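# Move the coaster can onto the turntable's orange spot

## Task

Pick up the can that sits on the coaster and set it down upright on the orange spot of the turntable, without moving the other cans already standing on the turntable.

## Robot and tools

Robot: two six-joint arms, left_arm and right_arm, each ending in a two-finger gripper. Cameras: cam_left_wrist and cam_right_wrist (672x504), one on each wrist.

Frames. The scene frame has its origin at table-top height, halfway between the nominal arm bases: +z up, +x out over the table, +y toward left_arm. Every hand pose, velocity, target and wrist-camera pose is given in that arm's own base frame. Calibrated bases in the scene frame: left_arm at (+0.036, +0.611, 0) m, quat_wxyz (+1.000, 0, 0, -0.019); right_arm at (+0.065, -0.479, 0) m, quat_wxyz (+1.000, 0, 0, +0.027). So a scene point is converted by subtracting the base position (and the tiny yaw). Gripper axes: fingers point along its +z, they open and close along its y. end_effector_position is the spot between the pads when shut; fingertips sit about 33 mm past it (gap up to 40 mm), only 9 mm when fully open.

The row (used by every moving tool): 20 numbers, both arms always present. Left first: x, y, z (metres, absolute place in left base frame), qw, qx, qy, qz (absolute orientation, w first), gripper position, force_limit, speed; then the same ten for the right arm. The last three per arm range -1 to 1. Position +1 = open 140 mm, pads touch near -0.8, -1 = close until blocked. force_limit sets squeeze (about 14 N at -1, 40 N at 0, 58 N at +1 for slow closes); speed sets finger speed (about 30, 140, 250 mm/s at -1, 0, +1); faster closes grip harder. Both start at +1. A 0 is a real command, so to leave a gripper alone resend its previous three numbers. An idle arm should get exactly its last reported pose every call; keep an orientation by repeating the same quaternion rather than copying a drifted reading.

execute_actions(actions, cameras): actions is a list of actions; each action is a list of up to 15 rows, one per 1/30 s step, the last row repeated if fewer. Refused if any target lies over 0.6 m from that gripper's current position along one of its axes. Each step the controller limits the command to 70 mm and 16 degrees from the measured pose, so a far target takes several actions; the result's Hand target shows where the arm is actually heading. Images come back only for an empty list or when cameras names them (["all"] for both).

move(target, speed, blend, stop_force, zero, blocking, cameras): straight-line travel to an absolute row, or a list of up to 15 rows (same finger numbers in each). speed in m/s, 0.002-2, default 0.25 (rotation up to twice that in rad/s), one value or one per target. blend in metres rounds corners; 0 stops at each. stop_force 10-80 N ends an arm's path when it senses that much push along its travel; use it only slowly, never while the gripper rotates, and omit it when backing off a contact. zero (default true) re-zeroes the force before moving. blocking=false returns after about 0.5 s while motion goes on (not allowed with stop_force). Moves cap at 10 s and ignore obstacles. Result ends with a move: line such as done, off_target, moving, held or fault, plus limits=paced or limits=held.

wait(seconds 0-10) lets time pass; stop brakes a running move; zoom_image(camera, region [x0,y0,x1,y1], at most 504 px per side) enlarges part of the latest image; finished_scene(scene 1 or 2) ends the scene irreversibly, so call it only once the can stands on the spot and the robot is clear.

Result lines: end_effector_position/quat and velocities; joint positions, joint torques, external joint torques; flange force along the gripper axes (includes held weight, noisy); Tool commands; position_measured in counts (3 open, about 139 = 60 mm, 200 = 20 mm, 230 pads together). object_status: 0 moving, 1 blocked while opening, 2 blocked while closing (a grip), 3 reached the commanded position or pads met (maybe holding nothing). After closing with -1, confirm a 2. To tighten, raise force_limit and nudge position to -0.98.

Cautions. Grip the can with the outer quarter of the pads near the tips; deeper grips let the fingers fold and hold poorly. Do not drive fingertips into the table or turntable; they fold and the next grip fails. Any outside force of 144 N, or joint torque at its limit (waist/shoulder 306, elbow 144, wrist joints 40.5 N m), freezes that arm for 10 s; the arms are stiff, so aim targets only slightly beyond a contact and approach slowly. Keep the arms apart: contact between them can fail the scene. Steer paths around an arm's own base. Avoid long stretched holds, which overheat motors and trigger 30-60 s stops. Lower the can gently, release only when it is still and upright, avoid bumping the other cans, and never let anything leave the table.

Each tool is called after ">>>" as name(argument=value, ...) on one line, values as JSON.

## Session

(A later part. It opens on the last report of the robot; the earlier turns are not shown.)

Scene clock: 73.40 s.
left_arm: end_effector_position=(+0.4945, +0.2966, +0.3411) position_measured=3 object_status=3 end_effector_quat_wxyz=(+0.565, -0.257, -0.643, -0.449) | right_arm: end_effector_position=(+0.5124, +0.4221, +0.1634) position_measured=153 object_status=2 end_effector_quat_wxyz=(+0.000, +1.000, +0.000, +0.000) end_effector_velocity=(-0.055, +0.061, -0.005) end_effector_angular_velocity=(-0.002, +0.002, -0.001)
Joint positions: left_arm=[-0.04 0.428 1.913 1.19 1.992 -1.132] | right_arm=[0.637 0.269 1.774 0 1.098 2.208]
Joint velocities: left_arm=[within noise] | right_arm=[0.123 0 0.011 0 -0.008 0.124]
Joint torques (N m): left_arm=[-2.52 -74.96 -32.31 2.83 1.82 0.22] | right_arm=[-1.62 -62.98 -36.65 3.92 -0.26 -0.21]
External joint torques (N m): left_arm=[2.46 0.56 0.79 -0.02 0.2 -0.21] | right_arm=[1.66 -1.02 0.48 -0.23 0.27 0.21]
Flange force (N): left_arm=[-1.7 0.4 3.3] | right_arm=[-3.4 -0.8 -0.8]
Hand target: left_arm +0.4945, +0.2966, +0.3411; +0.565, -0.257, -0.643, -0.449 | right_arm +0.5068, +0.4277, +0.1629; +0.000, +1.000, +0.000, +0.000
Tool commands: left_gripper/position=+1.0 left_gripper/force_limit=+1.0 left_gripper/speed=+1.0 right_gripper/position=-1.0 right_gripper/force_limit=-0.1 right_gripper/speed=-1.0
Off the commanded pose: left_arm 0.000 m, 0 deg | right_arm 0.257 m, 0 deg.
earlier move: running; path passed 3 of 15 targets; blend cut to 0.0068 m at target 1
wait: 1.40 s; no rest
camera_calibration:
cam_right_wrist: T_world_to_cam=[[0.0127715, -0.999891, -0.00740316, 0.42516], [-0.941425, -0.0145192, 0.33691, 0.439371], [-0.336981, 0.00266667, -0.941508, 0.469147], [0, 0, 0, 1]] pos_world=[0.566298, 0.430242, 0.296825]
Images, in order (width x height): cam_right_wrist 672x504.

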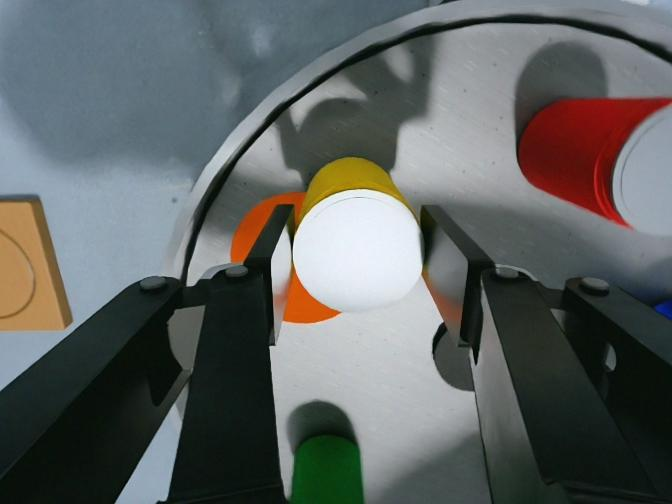

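>>> move(target=[[0.4945,0.2966,0.3411,0.565,-0.257,-0.643,-0.449,1,1,1,0.3645,0.4599,0.18,0,1,0,0,-1,-0.1,-1],[0.4945,0.2966,0.3411,0.565,-0.257,-0.643,-0.449,1,1,1,0.3227,0.4358,0.18,0,1,0,0,-1,-0.1,-1],[0.4945,0.2966,0.3411,0.565,-0.257,-0.643,-0.449,1,1,1,0.2916,0.3988,0.175,0,1,0,0,-1,-0.1,-1],[0.4945,0.2966,0.3411,0.565,-0.257,-0.643,-0.449,1,1,1,0.2751,0.3534,0.175,0,1,0,0,-1,-0.1,-1],[0.4945,0.2966,0.3411,0.565,-0.257,-0.643,-0.449,1,1,1,0.2751,0.3052,0.175,0,1,0,0,-1,-0.1,-1],[0.4945,0.2966,0.3411,0.565,-0.257,-0.643,-0.449,1,1,1,0.2916,0.2598,0.175,0,1,0,0,-1,-0.1,-1],[0.4945,0.2966,0.3411,0.565,-0.257,-0.643,-0.449,1,1,1,0.3227,0.2228,0.175,0,1,0,0,-1,-0.1,-1],[0.4945,0.2966,0.3411,0.565,-0.257,-0.643,-0.449,1,1,1,0.3645,0.1987,0.175,0,1,0,0,-1,-0.1,-1],[0.4945,0.2966,0.3411,0.565,-0.257,-0.643,-0.449,1,1,1,0.4120,0.1903,0.175,0,1,0,0,-1,-0.1,-1],[0.4945,0.2966,0.3411,0.565,-0.257,-0.643,-0.449,1,1,1,0.4595,0.1987,0.175,0,1,0,0,-1,-0.1,-1],[0.4945,0.2966,0.3411,0.565,-0.257,-0.643,-0.449,1,1,1,0.5013,0.2228,0.175,0,1,0,0,-1,-0.1,-1],[0.4945,0.2966,0.3411,0.565,-0.257,-0.643,-0.449,1,1,1,0.5324,0.2598,0.175,0,1,0,0,-1,-0.1,-1],[0.4945,0.2966,0.3411,0.565,-0.257,-0.643,-0.449,1,1,1,0.5489,0.3052,0.175,0,1,0,0,-1,-0.1,-1],[0.4945,0.2966,0.3411,0.565,-0.257,-0.643,-0.449,1,1,1,0.5489,0.3534,0.175,0,1,0,0,-1,-0.1,-1],[0.4945,0.2966,0.3411,0.565,-0.257,-0.643,-0.449,1,1,1,0.5324,0.3988,0.175,0,1,0,0,-1,-0.1,-1]], speed=[0.103,0.103,0.103,0.103,0.103,0.1,0.0835,0.0835,0.0835,0.0835,0.0835,0.0835,0.0835,0.0835,0.0835], blend=0.02, blocking=false)

>>> wait(seconds=2.6, cameras=["cam_right_wrist"])

>>> zoom_image(camera="cam_right_wrist", region=[220, 60, 460, 300])

Scene clock: 75.87 s.
left_arm: end_effector_position=(+0.4945, +0.2966, +0.3411) position_measured=3 object_status=3 end_effector_quat_wxyz=(+0.565, -0.257, -0.643, -0.449) | right_arm: end_effector_position=(+0.3548, +0.4542, +0.1790) position_measured=153 object_status=2 end_effector_quat_wxyz=(+0.000, +1.000, +0.000, +0.000) end_effector_velocity=(-0.067, -0.038, +0.011) end_effector_angular_velocity=(-0.007, +0.006, -0.006)
Joint positions: left_arm=[-0.04 0.428 1.913 1.19 1.992 -1.132] | right_arm=[0.848 0.127 1.92 0 1.095 2.418]
Joint velocities: left_arm=[within noise] | right_arm=[0.043 -0.114 0.109 0 0.014 0.049]
Joint torques (N m): left_arm=[-2.52 -74.94 -32.56 2.74 1.83 0.27] | right_arm=[3.03 -53.05 -36.46 3.91 -0.06 -0.14]
External joint torques (N m): left_arm=[2.5 0.38 1.03 0.05 0.2 -0.26] | right_arm=[-1.52 0.38 0.54 -0.22 0.12 0.14]
Flange force (N): left_arm=[-1.5 -0.1 3.8] | right_arm=[1.6 1.9 0.7]
Hand target: left_arm +0.4945, +0.2966, +0.3411; +0.565, -0.257, -0.643, -0.449 | right_arm +0.3470, +0.4498, +0.1799; +0.000, +1.000, +0.000, +0.000
Tool commands: left_gripper/position=+1.0 left_gripper/force_limit=+1.0 left_gripper/speed=+1.0 right_gripper/position=-1.0 right_gripper/force_limit=-0.1 right_gripper/speed=-1.0
Off the commanded pose: left_arm 0.000 m, 0 deg | right_arm 0.186 m, 0 deg.
earlier move: replaced; path passed 7 of 15 targets; blend cut to 0.0068 m at target 1
move: running; path passed 1 of 15 targets; blend cut to 0.0136 m at target 1

Scene clock: 78.47 s.
left_arm: end_effector_position=(+0.4945, +0.2966, +0.3411) position_measured=3 object_status=3 end_effector_quat_wxyz=(+0.565, -0.257, -0.643, -0.449) | right_arm: end_effector_position=(+0.3088, +0.2389, +0.1750) position_measured=153 object_status=2 end_effector_quat_wxyz=(+0.000, +1.000, +0.000, +0.000) end_effector_velocity=(+0.051, -0.066, -0.001) end_effector_angular_velocity=(-0.002, +0.003, -0.001)
Joint positions: left_arm=[-0.04 0.428 1.913 1.19 1.992 -1.132] | right_arm=[0.571 -0.175 2.221 -0.001 1.096 2.142]
Joint velocities: left_arm=[within noise] | right_arm=[-0.213 0.003 0 0 0 -0.212]
Joint torques (N m): left_arm=[-2.17 -74.68 -32.27 2.8 1.78 0.19] | right_arm=[-0.56 -18.9 -38.27 4 -0.22 0.02]
External joint torques (N m): left_arm=[2.28 0.58 0.85 -0.02 0.23 -0.18] | right_arm=[0.72 -0.42 1.11 -0.21 0.18 -0.02]
Flange force (N): left_arm=[-1.6 0.3 3.1] | right_arm=[-2.9 0.0 0.6]
Hand target: left_arm +0.4945, +0.2966, +0.3411; +0.565, -0.257, -0.643, -0.449 | right_arm +0.3150, +0.2321, +0.1750; +0.000, +1.000, +0.000, +0.000
Tool commands: left_gripper/position=+1.0 left_gripper/force_limit=+1.0 left_gripper/speed=+1.0 right_gripper/position=-1.0 right_gripper/force_limit=-0.1 right_gripper/speed=-1.0
Off the commanded pose: left_arm 0.000 m, 0 deg | right_arm 0.275 m, 0 deg.
earlier move: running; path passed 6 of 15 targets; blend cut to 0.0136 m at target 1
wait: 2.60 s; no rest
camera_calibration:
cam_right_wrist: T_world_to_cam=[[0.0124494, -0.999901, -0.00653707, 0.244718], [-0.941504, -0.0139236, 0.336714, 0.240979], [-0.336772, 0.0019628, -0.941584, 0.412036], [0, 0, 0, 1]] pos_world=[0.362598, 0.247241, 0.308426]
Images, in order (width x height): cam_right_wrist 672x504.

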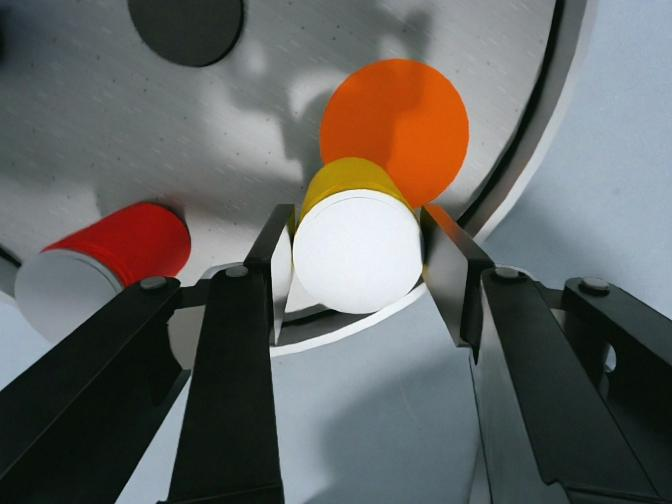

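Scaled by 2.100 from the camera's 672x504 image, which has a finer 960x720 frame.

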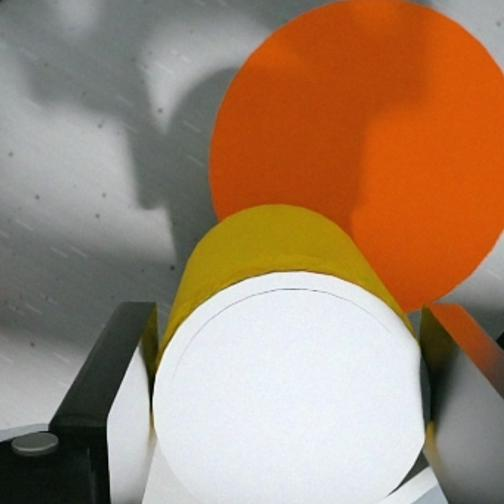

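>>> move(target=[[0.4945,0.2966,0.3411,0.565,-0.257,-0.643,-0.449,1,1,1,0.5375,0.2708,0.172,0,1,0,0,-1,-0.1,-1],[0.4945,0.2966,0.3411,0.565,-0.257,-0.643,-0.449,1,1,1,0.5500,0.3172,0.172,0,1,0,0,-1,-0.1,-1],[0.4945,0.2966,0.3411,0.565,-0.257,-0.643,-0.449,1,1,1,0.5458,0.3651,0.172,0,1,0,0,-1,-0.1,-1],[0.4945,0.2966,0.3411,0.565,-0.257,-0.643,-0.449,1,1,1,0.5255,0.4087,0.172,0,1,0,0,-1,-0.1,-1],[0.4945,0.2966,0.3411,0.565,-0.257,-0.643,-0.449,1,1,1,0.4914,0.4428,0.172,0,1,0,0,-1,-0.1,-1],[0.4945,0.2966,0.3411,0.565,-0.257,-0.643,-0.449,1,1,1,0.4478,0.4631,0.172,0,1,0,0,-1,-0.1,-1],[0.4945,0.2966,0.3411,0.565,-0.257,-0.643,-0.449,1,1,1,0.3999,0.4673,0.172,0,1,0,0,-1,-0.1,-1],[0.4945,0.2966,0.3411,0.565,-0.257,-0.643,-0.449,1,1,1,0.3535,0.4548,0.172,0,1,0,0,-1,-0.1,-1],[0.4945,0.2966,0.3411,0.565,-0.257,-0.643,-0.449,1,1,1,0.3141,0.4272,0.172,0,1,0,0,-1,-0.1,-1],[0.4945,0.2966,0.3411,0.565,-0.257,-0.643,-0.449,1,1,1,0.2865,0.3878,0.172,0,1,0,0,-1,-0.1,-1],[0.4945,0.2966,0.3411,0.565,-0.257,-0.643,-0.449,1,1,1,0.2740,0.3414,0.172,0,1,0,0,-1,-0.1,-1],[0.4945,0.2966,0.3411,0.565,-0.257,-0.643,-0.449,1,1,1,0.2782,0.2935,0.172,0,1,0,0,-1,-0.1,-1],[0.4945,0.2966,0.3411,0.565,-0.257,-0.643,-0.449,1,1,1,0.2985,0.2499,0.172,0,1,0,0,-1,-0.1,-1],[0.4945,0.2966,0.3411,0.565,-0.257,-0.643,-0.449,1,1,1,0.3326,0.2158,0.172,0,1,0,0,-1,-0.1,-1],[0.4945,0.2966,0.3411,0.565,-0.257,-0.643,-0.449,1,1,1,0.3762,0.1955,0.172,0,1,0,0,-1,-0.1,-1]], speed=[0.104,0.104,0.104,0.104,0.0835,0.0835,0.0835,0.0835,0.0835,0.0835,0.0835,0.0835,0.0835,0.0835,0.0835], blend=0.02, blocking=false)

>>> wait(seconds=2.5, cameras=["cam_right_wrist"])

>>> zoom_image(camera="cam_right_wrist", region=[220, 60, 460, 300])

Scene clock: 81.17 s.
left_arm: end_effector_position=(+0.4945, +0.2966, +0.3411) position_measured=3 object_status=3 end_effector_quat_wxyz=(+0.565, -0.257, -0.643, -0.449) | right_arm: end_effector_position=(+0.5104, +0.2412, +0.1736) position_measured=153 object_status=2 end_effector_quat_wxyz=(+0.000, +1.000, +0.000, +0.000) end_effector_velocity=(+0.070, +0.078, -0.004) end_effector_angular_velocity=(+0.000, +0.000, +0.000)
Joint positions: left_arm=[-0.04 0.428 1.913 1.19 1.992 -1.132] | right_arm=[0.38 0.113 1.947 0 1.082 1.951]
Joint velocities: left_arm=[within noise] | right_arm=[0.083 0.152 -0.165 0 0.013 0.083]
Joint torques (N m): left_arm=[-2.46 -74.66 -32.34 2.86 1.83 0.23] | right_arm=[1.97 -43 -35.99 3.98 -0.12 -0.68]
External joint torques (N m): left_arm=[2.31 -0.06 0.75 -0.05 0.2 -0.22] | right_arm=[-1.98 -5.18 -1.06 -0.2 0.05 0.68]
Flange force (N): left_arm=[-0.8 -0.1 3.5] | right_arm=[-4.6 4.7 -5.5]
Hand target: left_arm +0.4945, +0.2966, +0.3411; +0.565, -0.257, -0.643, -0.449 | right_arm +0.5178, +0.2493, +0.1731; +0.000, +1.000, +0.000, +0.000
Tool commands: left_gripper/position=+1.0 left_gripper/force_limit=+1.0 left_gripper/speed=+1.0 right_gripper/position=-1.0 right_gripper/force_limit=-0.1 right_gripper/speed=-1.0
Off the commanded pose: left_arm 0.000 m, 0 deg | right_arm 0.142 m, 0 deg.
earlier move: replaced; path passed 10 of 15 targets; blend cut to 0.0136 m at target 1
move: running; path passed 0 of 15 targets

Scene clock: 83.67 s.
left_arm: end_effector_position=(+0.4945, +0.2966, +0.3411) position_measured=3 object_status=3 end_effector_quat_wxyz=(+0.565, -0.257, -0.643, -0.449) | right_arm: end_effector_position=(+0.4795, +0.4478, +0.1720) position_measured=153 object_status=2 end_effector_quat_wxyz=(+0.000, +1.000, +0.000, +0.000) end_effector_velocity=(-0.072, +0.040, +0.001) end_effector_angular_velocity=(+0.000, -0.001, +0.002)
Joint positions: left_arm=[-0.04 0.428 1.913 1.19 1.992 -1.132] | right_arm=[0.699 0.252 1.78 0 1.11 2.269]
Joint velocities: left_arm=[within noise] | right_arm=[0.118 -0.038 0.049 0 -0.012 0.116]
Joint torques (N m): left_arm=[-3 -74.57 -32.4 2.83 1.87 0.22] | right_arm=[6.3 -62.72 -38.8 4.04 -0.11 -0.95]
External joint torques (N m): left_arm=[3.04 -0.12 0.84 -0.03 0.15 -0.2] | right_arm=[-6.24 -0.88 1.43 -0.23 0.09 0.95]
Flange force (N): left_arm=[-0.9 0.3 4.6] | right_arm=[2.3 8.9 0.7]
Hand target: left_arm +0.4945, +0.2966, +0.3411; +0.565, -0.257, -0.643, -0.449 | right_arm +0.4720, +0.4518, +0.1720; +0.000, +1.000, +0.000, +0.000
Tool commands: left_gripper/position=+1.0 left_gripper/force_limit=+1.0 left_gripper/speed=+1.0 right_gripper/position=-1.0 right_gripper/force_limit=-0.1 right_gripper/speed=-1.0
Off the commanded pose: left_arm 0.000 m, 0 deg | right_arm 0.273 m, 0 deg.
earlier move: running; path passed 5 of 15 targets
wait: 2.50 s; no rest
camera_calibration:
cam_right_wrist: T_world_to_cam=[[0.0127439, -0.999893, -0.00718501, 0.451389], [-0.941319, -0.0144204, 0.337211, 0.405682], [-0.337279, 0.00246601, -0.941402, 0.466306], [0, 0, 0, 1]] pos_world=[0.533398, 0.456041, 0.305424]
Images, in order (width x height): cam_right_wrist 672x504.

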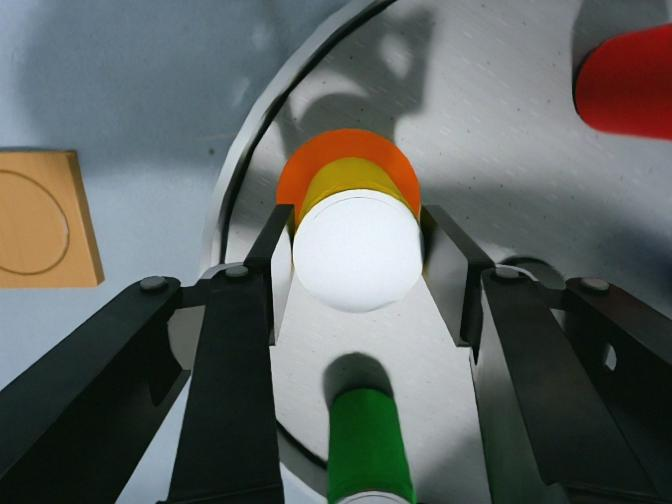

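Scaled by 2.100 from the camera's 672x504 image, which has a finer 960x720 frame.

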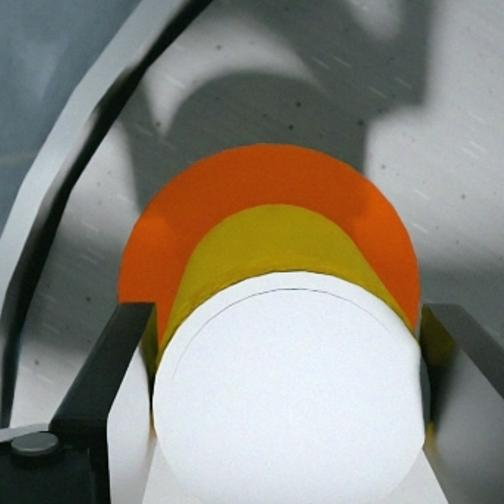

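>>> move(target=[[0.4945,0.2966,0.3411,0.565,-0.257,-0.643,-0.449,1,1,1,0.2761,0.3533,0.168,0,1,0,0,-1,-0.1,-1],[0.4945,0.2966,0.3411,0.565,-0.257,-0.643,-0.449,1,1,1,0.2761,0.3053,0.164,0,1,0,0,-1,-0.1,-1],[0.4945,0.2966,0.3411,0.565,-0.257,-0.643,-0.449,1,1,1,0.2925,0.2603,0.163,0,1,0,0,-1,-0.1,-1],[0.4945,0.2966,0.3411,0.565,-0.257,-0.643,-0.449,1,1,1,0.3233,0.2236,0.162,0,1,0,0,-1,-0.1,-1],[0.4945,0.2966,0.3411,0.565,-0.257,-0.643,-0.449,1,1,1,0.3648,0.1996,0.161,0,1,0,0,-1,-0.1,-1],[0.4945,0.2966,0.3411,0.565,-0.257,-0.643,-0.449,1,1,1,0.4120,0.1913,0.160,0,1,0,0,-1,-0.1,-1],[0.4945,0.2966,0.3411,0.565,-0.257,-0.643,-0.449,1,1,1,0.4592,0.1996,0.159,0,1,0,0,-1,-0.1,-1],[0.4945,0.2966,0.3411,0.565,-0.257,-0.643,-0.449,1,1,1,0.5007,0.2236,0.158,0,1,0,0,-1,-0.1,-1],[0.4945,0.2966,0.3411,0.565,-0.257,-0.643,-0.449,1,1,1,0.5315,0.2603,0.157,0,1,0,0,-1,-0.1,-1],[0.4945,0.2966,0.3411,0.565,-0.257,-0.643,-0.449,1,1,1,0.5479,0.3053,0.156,0,1,0,0,-1,-0.1,-1],[0.4945,0.2966,0.3411,0.565,-0.257,-0.643,-0.449,1,1,1,0.5479,0.3533,0.155,0,1,0,0,-1,-0.1,-1],[0.4945,0.2966,0.3411,0.565,-0.257,-0.643,-0.449,1,1,1,0.5315,0.3983,0.154,0,1,0,0,-1,-0.1,-1],[0.4945,0.2966,0.3411,0.565,-0.257,-0.643,-0.449,1,1,1,0.5007,0.4350,0.153,0,1,0,0,-1,-0.1,-1],[0.4945,0.2966,0.3411,0.565,-0.257,-0.643,-0.449,1,1,1,0.4592,0.4590,0.152,0,1,0,0,-1,-0.1,-1],[0.4945,0.2966,0.3411,0.565,-0.257,-0.643,-0.449,1,1,1,0.4120,0.4673,0.152,0,1,0,0,-1,-0.1,-1]], speed=[0.0865,0.0865,0.0865,0.0835,0.0835,0.0835,0.0835,0.0835,0.0835,0.0835,0.0835,0.0835,0.0835,0.0835,0.0835], blend=0.02, blocking=false)

>>> wait(seconds=1.6, cameras=["cam_right_wrist"])

>>> zoom_image(camera="cam_right_wrist", region=[220, 60, 460, 300])

Scene clock: 86.63 s.
left_arm: end_effector_position=(+0.4945, +0.2966, +0.3411) position_measured=3 object_status=3 end_effector_quat_wxyz=(+0.565, -0.257, -0.643, -0.449) | right_arm: end_effector_position=(+0.2815, +0.3667, +0.1691) position_measured=153 object_status=2 end_effector_quat_wxyz=(+0.000, +1.000, +0.000, +0.000) end_effector_velocity=(-0.027, -0.081, -0.008) end_effector_angular_velocity=(+0.000, +0.000, +0.002)
Joint positions: left_arm=[-0.04 0.428 1.913 1.19 1.992 -1.132] | right_arm=[0.841 -0.046 2.121 0 1.066 2.412]
Joint velocities: left_arm=[within noise] | right_arm=[-0.073 -0.126 0.135 -0.001 -0.008 -0.075]
Joint torques (N m): left_arm=[-2.68 -75.19 -32.31 2.77 1.86 0.15] | right_arm=[-2.2 -30.52 -36.31 3.94 0.03 -0.43]
External joint torques (N m): left_arm=[2.64 0.74 0.78 0.03 0.15 -0.14] | right_arm=[1.98 -1.2 -0.4 -0.21 -0.08 0.43]
Flange force (N): left_arm=[-1.9 0.9 3.5] | right_arm=[-4.7 -2.4 -1.4]
Hand target: left_arm +0.4945, +0.2966, +0.3411; +0.565, -0.257, -0.643, -0.449 | right_arm +0.2790, +0.3585, +0.1683; +0.000, +1.000, +0.000, +0.000
Tool commands: left_gripper/position=+1.0 left_gripper/force_limit=+1.0 left_gripper/speed=+1.0 right_gripper/position=-1.0 right_gripper/force_limit=-0.1 right_gripper/speed=-1.0
Off the commanded pose: left_arm 0.000 m, 0 deg | right_arm 0.166 m, 0 deg.
earlier move: replaced; path passed 9 of 15 targets
move: running; path passed 0 of 15 targets

Scene clock: 88.23 s.
left_arm: end_effector_position=(+0.4945, +0.2966, +0.3411) position_measured=3 object_status=3 end_effector_quat_wxyz=(+0.565, -0.257, -0.643, -0.449) | right_arm: end_effector_position=(+0.3093, +0.2400, +0.1625) position_measured=153 object_status=2 end_effector_quat_wxyz=(+0.000, +1.000, +0.000, +0.000) end_effector_velocity=(+0.054, -0.064, -0.001) end_effector_angular_velocity=(+0.003, -0.005, +0.000)
Joint positions: left_arm=[-0.04 0.428 1.913 1.19 1.992 -1.132] | right_arm=[0.572 -0.162 2.235 -0.001 1.068 2.144]
Joint velocities: left_arm=[within noise] | right_arm=[-0.213 0.004 -0.001 0 -0.009 -0.214]
Joint torques (N m): left_arm=[-2.92 -73.91 -32.46 2.74 1.83 0.22] | right_arm=[2.03 -19.76 -37.47 3.94 0 -0.39]
External joint torques (N m): left_arm=[2.87 -1.04 0.84 0.07 0.2 -0.21] | right_arm=[-2.12 -0.28 0.82 -0.21 -0.04 0.4]
Flange force (N): left_arm=[0.5 -0.3 5.0] | right_arm=[1.1 4.7 0.9]
Hand target: left_arm +0.4945, +0.2966, +0.3411; +0.565, -0.257, -0.643, -0.449 | right_arm +0.3152, +0.2334, +0.1623; +0.000, +1.000, +0.000, +0.000
Tool commands: left_gripper/position=+1.0 left_gripper/force_limit=+1.0 left_gripper/speed=+1.0 right_gripper/position=-1.0 right_gripper/force_limit=-0.1 right_gripper/speed=-1.0
Off the commanded pose: left_arm 0.000 m, 0 deg | right_arm 0.250 m, 0 deg.
earlier move: running; path passed 3 of 15 targets
wait: 1.60 s; no rest
camera_calibration:
cam_right_wrist: T_world_to_cam=[[0.0123204, -0.999902, -0.0065978, 0.245695], [-0.941474, -0.0138228, 0.336802, 0.245611], [-0.33686, 0.00206213, -0.941553, 0.400431], [0, 0, 0, 1]] pos_world=[0.363098, 0.24824, 0.295926]
Images, in order (width x height): cam_right_wrist 672x504.

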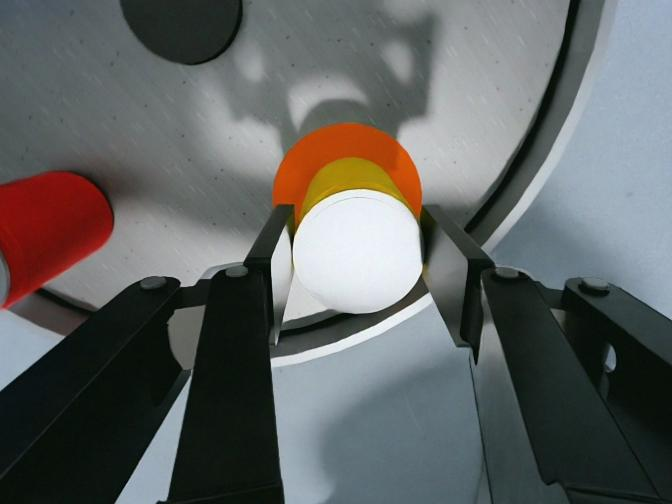

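Scaled by 2.100 from the camera's 672x504 image, which has a finer 960x720 frame.

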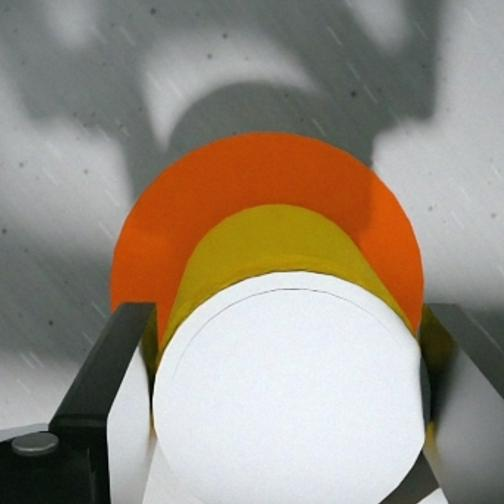

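>>> wait(seconds=0.3)

Scene clock: 88.80 s.
left_arm: end_effector_position=(+0.4945, +0.2966, +0.3411) position_measured=3 object_status=3 end_effector_quat_wxyz=(+0.565, -0.257, -0.643, -0.449) | right_arm: end_effector_position=(+0.3460, +0.2104, +0.1615) position_measured=153 object_status=2 end_effector_quat_wxyz=(+0.000, +1.000, +0.000, +0.000) end_effector_velocity=(+0.072, -0.041, -0.002) end_effector_angular_velocity=(+0.001, +0.000, +0.001)
Joint positions: left_arm=[-0.04 0.428 1.913 1.19 1.992 -1.132] | right_arm=[0.461 -0.137 2.217 -0.001 1.061 2.033]
Joint velocities: left_arm=[within noise] | right_arm=[-0.172 0.073 -0.057 0.001 -0.016 -0.173]
Joint torques (N m): left_arm=[-2.94 -74.51 -32.05 2.78 1.86 0.22] | right_arm=[-1.29 -19.81 -36.65 4.05 0.06 -0.32]
External joint torques (N m): left_arm=[3.3 -0.49 0.44 0.01 0.16 -0.21] | right_arm=[1.43 -2.52 -0.13 -0.29 -0.12 0.32]
Flange force (N): left_arm=[-0.4 1.0 4.8] | right_arm=[-5.6 -1.7 -2.4]
Hand target: left_arm +0.4945, +0.2966, +0.3411; +0.565, -0.257, -0.643, -0.449 | right_arm +0.3533, +0.2063, +0.1613; +0.000, +1.000, +0.000, +0.000
Tool commands: left_gripper/position=+1.0 left_gripper/force_limit=+1.0 left_gripper/speed=+1.0 right_gripper/position=-1.0 right_gripper/force_limit=-0.1 right_gripper/speed=-1.0
Off the commanded pose: left_arm 0.000 m, 0 deg | right_arm 0.265 m, 0 deg.
earlier move: running; path passed 4 of 15 targets
wait: 0.30 s; no rest

>>> wait(seconds=0.2)

Scene clock: 89.10 s.
left_arm: end_effector_position=(+0.4945, +0.2966, +0.3411) position_measured=3 object_status=3 end_effector_quat_wxyz=(+0.565, -0.257, -0.643, -0.449) | right_arm: end_effector_position=(+0.3688, +0.2001, +0.1610) position_measured=153 object_status=2 end_effector_quat_wxyz=(+0.000, +1.000, +0.000, +0.000) end_effector_velocity=(+0.079, -0.026, -0.002) end_effector_angular_velocity=(+0.000, +0.000, +0.000)
Joint positions: left_arm=[-0.04 0.428 1.913 1.19 1.992 -1.132] | right_arm=[0.415 -0.111 2.196 0 1.056 1.986]
Joint velocities: left_arm=[within noise] | right_arm=[-0.133 0.1 -0.082 0 -0.018 -0.132]
Joint torques (N m): left_arm=[-2.14 -74.33 -32.39 2.87 1.85 0.25] | right_arm=[2.02 -23.41 -37.7 3.96 0.06 -0.35]
External joint torques (N m): left_arm=[1.94 0.04 0.91 -0.06 0.16 -0.24] | right_arm=[-1.98 -1.13 1.11 -0.23 -0.12 0.35]
Flange force (N): left_arm=[-0.9 -0.6 3.1] | right_arm=[-1.6 5.3 0.5]
Hand target: left_arm +0.4945, +0.2966, +0.3411; +0.565, -0.257, -0.643, -0.449 | right_arm +0.3765, +0.1977, +0.1608; +0.000, +1.000, +0.000, +0.000
Tool commands: left_gripper/position=+1.0 left_gripper/force_limit=+1.0 left_gripper/speed=+1.0 right_gripper/position=-1.0 right_gripper/force_limit=-0.1 right_gripper/speed=-1.0
Off the commanded pose: left_arm 0.000 m, 0 deg | right_arm 0.271 m, 0 deg.
earlier move: running; path passed 4 of 15 targets
wait: 0.20 s; no rest

>>> wait(seconds=0.5)

Scene clock: 89.70 s.
left_arm: end_effector_position=(+0.4945, +0.2966, +0.3411) position_measured=3 object_status=3 end_effector_quat_wxyz=(+0.565, -0.257, -0.643, -0.449) | right_arm: end_effector_position=(+0.4178, +0.1933, +0.1599) position_measured=153 object_status=2 end_effector_quat_wxyz=(+0.000, +1.000, +0.000, +0.000) end_effector_velocity=(+0.082, +0.005, -0.002) end_effector_angular_velocity=(+0.000, +0.000, +0.001)
Joint positions: left_arm=[-0.04 0.428 1.913 1.19 1.992 -1.132] | right_arm=[0.358 -0.04 2.135 0 1.047 1.929]
Joint velocities: left_arm=[within noise] | right_arm=[-0.053 0.128 -0.118 0.001 -0.01 -0.055]
Joint torques (N m): left_arm=[-2.16 -74.94 -32.12 2.78 1.75 0.21] | right_arm=[1.02 -35.19 -39.18 3.94 -0.06 -0.07]
External joint torques (N m): left_arm=[2.1 0.18 0.52 0.04 0.28 -0.2] | right_arm=[-0.69 3.22 2.92 -0.23 0.01 0.07]
Flange force (N): left_arm=[-0.9 0.5 2.8] | right_arm=[1.1 1.0 6.5]
Hand target: left_arm +0.4945, +0.2966, +0.3411; +0.565, -0.257, -0.643, -0.449 | right_arm +0.4258, +0.1938, +0.1597; +0.000, +1.000, +0.000, +0.000
Tool commands: left_gripper/position=+1.0 left_gripper/force_limit=+1.0 left_gripper/speed=+1.0 right_gripper/position=-1.0 right_gripper/force_limit=-0.1 right_gripper/speed=-1.0
Off the commanded pose: left_arm 0.000 m, 0 deg | right_arm 0.274 m, 0 deg.
earlier move: running; path passed 5 of 15 targets
wait: 0.50 s; no rest

>>> wait(seconds=0.4)

Scene clock: 90.23 s.
left_arm: end_effector_position=(+0.4945, +0.2966, +0.3411) position_measured=3 object_status=3 end_effector_quat_wxyz=(+0.565, -0.257, -0.643, -0.449) | right_arm: end_effector_position=(+0.4605, +0.2021, +0.1590) position_measured=153 object_status=2 end_effector_quat_wxyz=(+0.000, +1.000, +0.000, +0.000) end_effector_velocity=(+0.078, +0.027, -0.002) end_effector_angular_velocity=(+0.001, -0.001, -0.002)
Joint positions: left_arm=[-0.04 0.428 1.913 1.19 1.992 -1.132] | right_arm=[0.345 0.03 2.067 0 1.045 1.916]
Joint velocities: left_arm=[within noise] | right_arm=[-0.002 0.131 -0.133 0 0 0]
Joint torques (N m): left_arm=[-2.76 -74.09 -32.11 2.76 1.92 0.17] | right_arm=[0.53 -37.83 -37.06 3.89 -0.22 -0.27]
External joint torques (N m): left_arm=[2.91 0.01 0.7 0.02 0.09 -0.16] | right_arm=[-0.51 -1.56 0.96 -0.21 0.18 0.27]
Flange force (N): left_arm=[-1.0 0.7 4.3] | right_arm=[-3.5 2.1 -0.7]
Hand target: left_arm +0.4945, +0.2966, +0.3411; +0.565, -0.257, -0.643, -0.449 | right_arm +0.4682, +0.2053, +0.1588; +0.000, +1.000, +0.000, +0.000
Tool commands: left_gripper/position=+1.0 left_gripper/force_limit=+1.0 left_gripper/speed=+1.0 right_gripper/position=-1.0 right_gripper/force_limit=-0.1 right_gripper/speed=-1.0
Off the commanded pose: left_arm 0.000 m, 0 deg | right_arm 0.270 m, 0 deg.
earlier move: running; path passed 6 of 15 targets
wait: 0.40 s; no rest

>>> wait(seconds=0.4)

Scene clock: 90.83 s.
left_arm: end_effector_position=(+0.4945, +0.2966, +0.3411) position_measured=3 object_status=3 end_effector_quat_wxyz=(+0.565, -0.257, -0.643, -0.449) | right_arm: end_effector_position=(+0.5027, +0.2279, +0.1579) position_measured=153 object_status=2 end_effector_quat_wxyz=(+0.000, +1.000, +0.000, +0.000) end_effector_velocity=(+0.062, +0.055, -0.002) end_effector_angular_velocity=(+0.000, +0.000, -0.001)
Joint positions: left_arm=[-0.04 0.428 1.913 1.19 1.992 -1.132] | right_arm=[0.363 0.107 1.986 0 1.049 1.934]
Joint velocities: left_arm=[within noise] | right_arm=[0.053 0.122 -0.135 0 0.013 0.055]
Joint torques (N m): left_arm=[-2.8 -74.77 -32.16 2.87 1.84 0.23] | right_arm=[1.97 -48.03 -36.6 3.94 -0.04 -0.4]
External joint torques (N m): left_arm=[3 -0.22 0.53 -0.07 0.19 -0.22] | right_arm=[-1.89 0.94 0.25 -0.22 -0.02 0.4]
Flange force (N): left_arm=[-0.8 0.7 4.2] | right_arm=[1.9 2.1 1.1]
Hand target: left_arm +0.4945, +0.2966, +0.3411; +0.565, -0.257, -0.643, -0.449 | right_arm +0.5087, +0.2336, +0.1577; +0.000, +1.000, +0.000, +0.000
Tool commands: left_gripper/position=+1.0 left_gripper/force_limit=+1.0 left_gripper/speed=+1.0 right_gripper/position=-1.0 right_gripper/force_limit=-0.1 right_gripper/speed=-1.0
Off the commanded pose: left_arm 0.000 m, 0 deg | right_arm 0.256 m, 0 deg.
earlier move: running; path passed 7 of 15 targets
wait: 0.40 s; no rest

>>> wait(seconds=0.4)

Scene clock: 91.50 s.
left_arm: end_effector_position=(+0.4945, +0.2966, +0.3411) position_measured=3 object_status=3 end_effector_quat_wxyz=(+0.565, -0.257, -0.643, -0.449) | right_arm: end_effector_position=(+0.5354, +0.2723, +0.1567) position_measured=153 object_status=2 end_effector_quat_wxyz=(+0.000, +1.000, +0.000, +0.000) end_effector_velocity=(+0.033, +0.075, -0.002) end_effector_angular_velocity=(+0.000, +0.001, -0.001)
Joint positions: left_arm=[-0.04 0.428 1.913 1.19 1.992 -1.132] | right_arm=[0.413 0.181 1.9 0 1.06 1.984]
Joint velocities: left_arm=[within noise] | right_arm=[0.093 0.097 -0.115 0 0.019 0.094]
Joint torques (N m): left_arm=[-2.47 -75.02 -32.23 2.79 1.85 0.24] | right_arm=[-3.24 -54.38 -36.14 3.96 -0.58 -0.37]
External joint torques (N m): left_arm=[2.54 0.29 0.66 0.01 0.18 -0.22] | right_arm=[3.71 -1.05 -0.22 -0.24 0.55 0.37]
Flange force (N): left_arm=[-1.3 0.6 3.5] | right_arm=[-3.6 -5.8 -2.1]
Hand target: left_arm +0.4945, +0.2966, +0.3411; +0.565, -0.257, -0.643, -0.449 | right_arm +0.5384, +0.2796, +0.1566; +0.000, +1.000, +0.000, +0.000
Tool commands: left_gripper/position=+1.0 left_gripper/force_limit=+1.0 left_gripper/speed=+1.0 right_gripper/position=-1.0 right_gripper/force_limit=-0.1 right_gripper/speed=-1.0
Off the commanded pose: left_arm 0.000 m, 0 deg | right_arm 0.231 m, 0 deg.
earlier move: running; path passed 9 of 15 targets
wait: 0.40 s; no rest

>>> wait(seconds=0.3)

Scene clock: 91.87 s.
left_arm: end_effector_position=(+0.4945, +0.2966, +0.3411) position_measured=3 object_status=3 end_effector_quat_wxyz=(+0.565, -0.257, -0.643, -0.449) | right_arm: end_effector_position=(+0.5449, +0.3005, +0.1561) position_measured=153 object_status=2 end_effector_quat_wxyz=(+0.000, +1.000, +0.000, +0.000) end_effector_velocity=(+0.019, +0.081, -0.001) end_effector_angular_velocity=(+0.001, -0.001, +0.000)
Joint positions: left_arm=[-0.04 0.428 1.913 1.19 1.992 -1.132] | right_arm=[0.448 0.214 1.86 0 1.067 2.019]
Joint velocities: left_arm=[within noise] | right_arm=[0.105 0.083 -0.102 0 0.019 0.105]
Joint torques (N m): left_arm=[-3.12 -74.93 -32.06 2.79 1.85 0.23] | right_arm=[-0.27 -60.39 -37.86 3.97 0.06 -0.45]
External joint torques (N m): left_arm=[3.37 0.51 0.57 -0.01 0.17 -0.21] | right_arm=[0.87 1.61 1.3 -0.21 -0.1 0.45]
Flange force (N): left_arm=[-1.9 1.5 4.4] | right_arm=[-1.0 -1.9 2.8]
Hand target: left_arm +0.4945, +0.2966, +0.3411; +0.565, -0.257, -0.643, -0.449 | right_arm +0.5466, +0.3088, +0.1559; +0.000, +1.000, +0.000, +0.000
Tool commands: left_gripper/position=+1.0 left_gripper/force_limit=+1.0 left_gripper/speed=+1.0 right_gripper/position=-1.0 right_gripper/force_limit=-0.1 right_gripper/speed=-1.0
Off the commanded pose: left_arm 0.000 m, 0 deg | right_arm 0.213 m, 0 deg.
earlier move: running; path passed 9 of 15 targets
wait: 0.30 s; no rest

>>> wait(seconds=0.3, cameras=["cam_right_wrist"])

>>> zoom_image(camera="cam_right_wrist", region=[260, 100, 440, 280])

Scene clock: 92.43 s.
left_arm: end_effector_position=(+0.4945, +0.2966, +0.3411) position_measured=3 object_status=3 end_effector_quat_wxyz=(+0.565, -0.257, -0.643, -0.449) | right_arm: end_effector_position=(+0.5468, +0.3474, +0.1552) position_measured=153 object_status=2 end_effector_quat_wxyz=(+0.000, +1.000, +0.000, +0.000) end_effector_velocity=(-0.010, +0.081, -0.002) end_effector_angular_velocity=(+0.000, +0.001, +0.000)
Joint positions: left_arm=[-0.04 0.428 1.913 1.19 1.992 -1.132] | right_arm=[0.513 0.252 1.813 0 1.076 2.083]
Joint velocities: left_arm=[within noise] | right_arm=[0.117 0.053 -0.065 0 0.013 0.118]
Joint torques (N m): left_arm=[-2.25 -74.89 -32.37 2.78 1.94 0.21] | right_arm=[-1.81 -51.22 -29.36 3.93 -0.63 -0.24]
External joint torques (N m): left_arm=[2.14 0.87 0.93 0.02 0.07 -0.2] | right_arm=[2.08 -11.7 -7.47 -0.17 0.59 0.24]
Flange force (N): left_arm=[-2.1 0.2 3.0] | right_arm=[-3.8 -1.8 -17.7]
Hand target: left_arm +0.4945, +0.2966, +0.3411; +0.565, -0.257, -0.643, -0.449 | right_arm +0.5456, +0.3554, +0.1550; +0.000, +1.000, +0.000, +0.000
Tool commands: left_gripper/position=+1.0 left_gripper/force_limit=+1.0 left_gripper/speed=+1.0 right_gripper/position=-1.0 right_gripper/force_limit=-0.1 right_gripper/speed=-1.0
Off the commanded pose: left_arm 0.000 m, 0 deg | right_arm 0.180 m, 0 deg.
earlier move: running; path passed 10 of 15 targets
wait: 0.30 s; no rest
camera_calibration:
cam_right_wrist: T_world_to_cam=[[0.0126776, -0.999892, -0.00736887, 0.350015], [-0.941426, -0.0144192, 0.336911, 0.473399], [-0.336981, 0.00266603, -0.941508, 0.473219], [0, 0, 0, 1]] pos_world=[0.600698, 0.355541, 0.288625]
Images, in order (width x height): cam_right_wrist 672x504.

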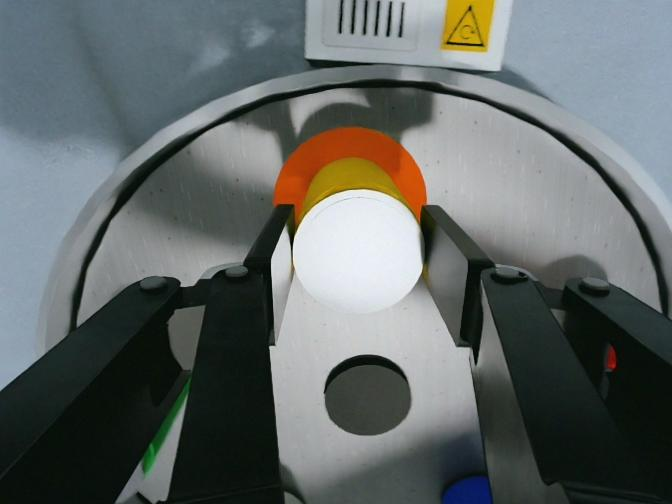

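Scaled by 2.800 from the camera's 672x504 image, which has a finer 960x720 frame.

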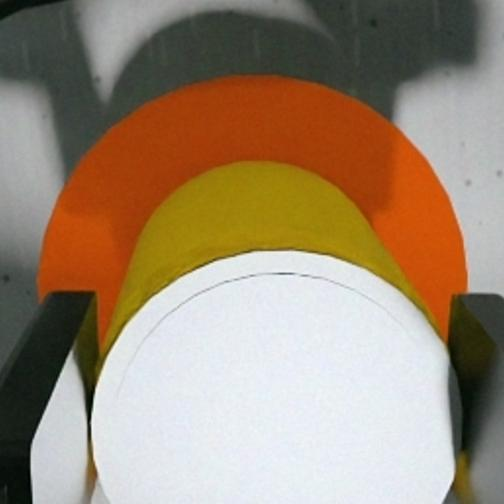

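>>> move(target=[[0.4945,0.2966,0.3411,0.565,-0.257,-0.643,-0.449,1,1,1,0.4477,0.4626,0.156,0,1,0,0,0.15,-0.1,0],[0.4945,0.2966,0.3411,0.565,-0.257,-0.643,-0.449,1,1,1,0.4000,0.4668,0.175,0,1,0,0,0.15,-0.1,0],[0.4945,0.2966,0.3411,0.565,-0.257,-0.643,-0.449,1,1,1,0.3537,0.4544,0.22,0,1,0,0,0.15,-0.1,0],[0.4945,0.2966,0.3411,0.565,-0.257,-0.643,-0.449,1,1,1,0.3144,0.4269,0.28,0,1,0,0,0.15,-0.1,0]], speed=[0.0835,0.09,0.115,0.134], blend=0.02, blocking=false, cameras=["cam_right_wrist"])

>>> wait(seconds=1.2, cameras=["cam_right_wrist"])

>>> wait(seconds=2, cameras=["cam_right_wrist"])

Scene clock: 93.67 s.
left_arm: end_effector_position=(+0.4945, +0.2966, +0.3411) position_measured=3 object_status=3 end_effector_quat_wxyz=(+0.565, -0.257, -0.643, -0.449) | right_arm: end_effector_position=(+0.4958, +0.4289, +0.1544) position_measured=110 object_status=0 end_effector_quat_wxyz=(+0.000, +1.000, +0.000, +0.000) end_effector_velocity=(-0.069, +0.047, +0.002) end_effector_angular_velocity=(-0.001, +0.001, +0.000)
Joint positions: left_arm=[-0.04 0.428 1.913 1.19 1.992 -1.132] | right_arm=[0.66 0.264 1.798 0 1.079 2.231]
Joint velocities: left_arm=[within noise] | right_arm=[0.121 -0.032 0.038 0 -0.006 0.121]
Joint torques (N m): left_arm=[-2.42 -74.82 -32.29 2.84 1.83 0.23] | right_arm=[-2.86 -62.07 -38.6 3.99 -0.02 -0.41]
External joint torques (N m): left_arm=[2.42 0.08 0.69 -0.03 0.2 -0.22] | right_arm=[3.18 -1.89 1.67 -0.22 -0.02 0.41]
Flange force (N): left_arm=[-1.0 0.2 3.5] | right_arm=[-7.9 -0.4 0.2]
Hand target: left_arm +0.4945, +0.2966, +0.3411; +0.565, -0.257, -0.643, -0.449 | right_arm +0.4887, +0.4338, +0.1546; +0.000, +1.000, +0.000, +0.000
Tool commands: left_gripper/position=+1.0 left_gripper/force_limit=+1.0 left_gripper/speed=+1.0 right_gripper/position=+0.15 right_gripper/force_limit=-0.1 right_gripper/speed=+0.0
Off the commanded pose: left_arm 0.000 m, 0 deg | right_arm 0.221 m, 0 deg.
earlier move: replaced; path passed 11 of 15 targets
move: running; path passed 0 of 4 targets
camera_calibration:
cam_right_wrist: T_world_to_cam=[[0.0127439, -0.999893, -0.00718501, 0.432159], [-0.941319, -0.0144204, 0.337211, 0.426593], [-0.337279, 0.00246601, -0.941402, 0.455248], [0, 0, 0, 1]] pos_world=[0.549598, 0.437141, 0.287824]
Images, in order (width x height): cam_right_wrist 672x504.

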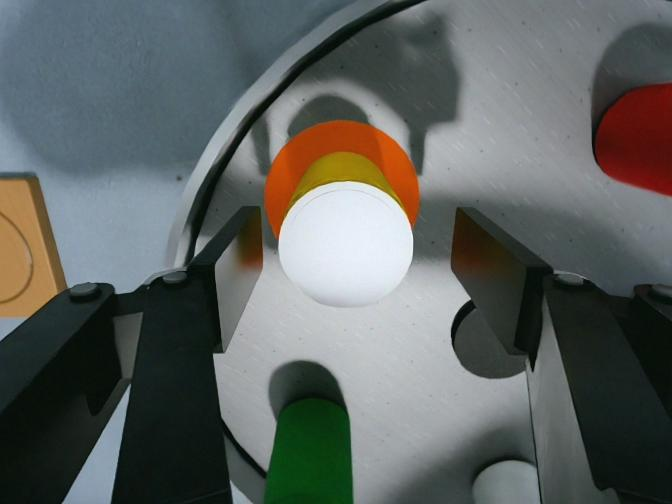

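Scene clock: 94.87 s.
left_arm: end_effector_position=(+0.4945, +0.2966, +0.3411) position_measured=3 object_status=3 end_effector_quat_wxyz=(+0.565, -0.257, -0.643, -0.449) | right_arm: end_effector_position=(+0.4064, +0.4656, +0.1733) position_measured=110 object_status=3 end_effector_quat_wxyz=(+0.000, +1.000, +0.000, +0.000) end_effector_velocity=(-0.081, -0.001, +0.046) end_effector_angular_velocity=(+0.001, +0.000, -0.001)
Joint positions: left_arm=[-0.04 0.428 1.913 1.19 1.992 -1.132] | right_arm=[0.797 0.194 1.85 0 1.097 2.368]
Joint velocities: left_arm=[within noise] | right_arm=[0.093 -0.117 0.052 0.001 0.064 0.093]
Joint torques (N m): left_arm=[-2.75 -74.74 -32.34 2.87 1.79 0.18] | right_arm=[-0.17 -56.15 -36.48 4 0.17 -0.85]
External joint torques (N m): left_arm=[2.93 -0.52 0.65 -0.06 0.24 -0.16] | right_arm=[0.14 -2.05 -1.03 -0.19 -0.2 0.85]
Flange force (N): left_arm=[-0.2 0.3 4.4] | right_arm=[-2.0 -0.2 -2.3]
Hand target: left_arm +0.4945, +0.2966, +0.3411; +0.565, -0.257, -0.643, -0.449 | right_arm +0.3979, +0.4652, +0.1785; +0.000, +1.000, +0.000, +0.000
Tool commands: left_gripper/position=+1.0 left_gripper/force_limit=+1.0 left_gripper/speed=+1.0 right_gripper/position=+0.15 right_gripper/force_limit=-0.1 right_gripper/speed=+0.0
Off the commanded pose: left_arm 0.000 m, 0 deg | right_arm 0.146 m, 0 deg.
earlier move: running; path passed 1 of 4 targets
wait: 1.20 s; no rest
camera_calibration:
cam_right_wrist: T_world_to_cam=[[0.0126508, -0.999894, -0.00714961, 0.470162], [-0.941352, -0.0143207, 0.337123, 0.33659], [-0.33719, 0.00246541, -0.941433, 0.442767], [0, 0, 0, 1]] pos_world=[0.460198, 0.473841, 0.306725]
Images, in order (width x height): cam_right_wrist 672x504.

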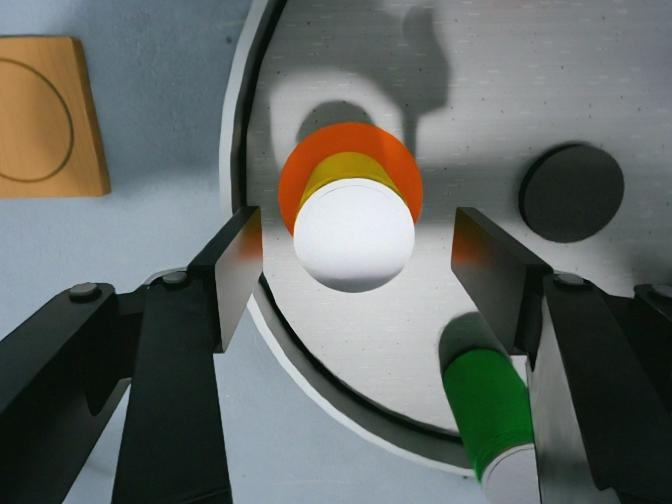

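Scene clock: 96.33 s.
left_arm: end_effector_position=(+0.4945, +0.2966, +0.3411) position_measured=3 object_status=3 end_effector_quat_wxyz=(+0.565, -0.257, -0.643, -0.449) | right_arm: end_effector_position=(+0.3145, +0.4269, +0.2799) position_measured=110 object_status=3 end_effector_quat_wxyz=(+0.000, +1.000, +0.000, +0.000)
Joint positions: left_arm=[-0.04 0.428 1.913 1.19 1.992 -1.132] | right_arm=[0.871 -0.01 1.872 0 1.28 2.442]
Joint torques (N m): left_arm=[-2.94 -74.55 -32.31 2.89 1.8 0.25] | right_arm=[0.03 -38.66 -39.91 4.28 -0.26 -0.37]
External joint torques (N m): left_arm=[2.73 -0.31 0.69 -0.06 0.22 -0.24] | right_arm=[0.07 -0.24 -0.18 -0.2 0.22 0.37]
Flange force (N): left_arm=[-0.5 0.1 4.1] | right_arm=[-0.7 -0.5 -0.8]
Hand target: left_arm +0.4945, +0.2966, +0.3411; +0.565, -0.257, -0.643, -0.449 | right_arm +0.3144, +0.4269, +0.2800; +0.000, +1.000, +0.000, +0.000
Tool commands: left_gripper/position=+1.0 left_gripper/force_limit=+1.0 left_gripper/speed=+1.0 right_gripper/position=+0.15 right_gripper/force_limit=-0.1 right_gripper/speed=+0.0
Off the commanded pose: left_arm 0.000 m, 0 deg | right_arm 0.000 m, 0 deg.
earlier move: done
wait: 1.47 of 2 s (the move ended)
camera_calibration:
cam_right_wrist: T_world_to_cam=[[0.012591, -0.999896, -0.00702066, 0.43336], [-0.941364, -0.0142208, 0.337093, 0.213562], [-0.337158, 0.00236467, -0.941445, 0.512268], [0, 0, 0, 1]] pos_world=[0.368298, 0.435141, 0.413325]
Images, in order (width x height): cam_right_wrist 672x504.

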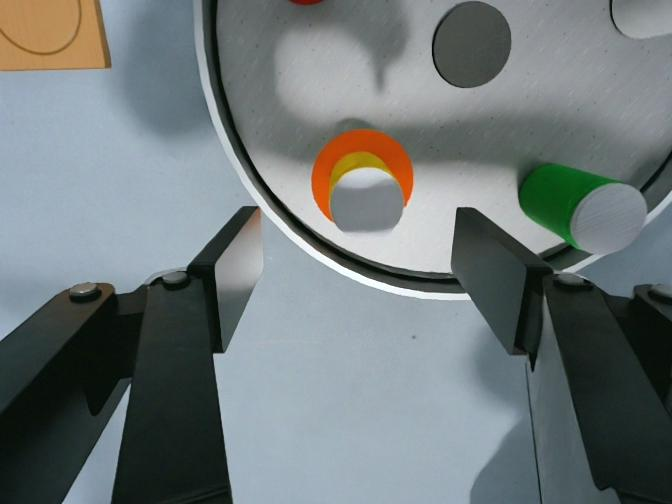

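>>> finished_scene(scene=1)

The scene is finished: the task was done.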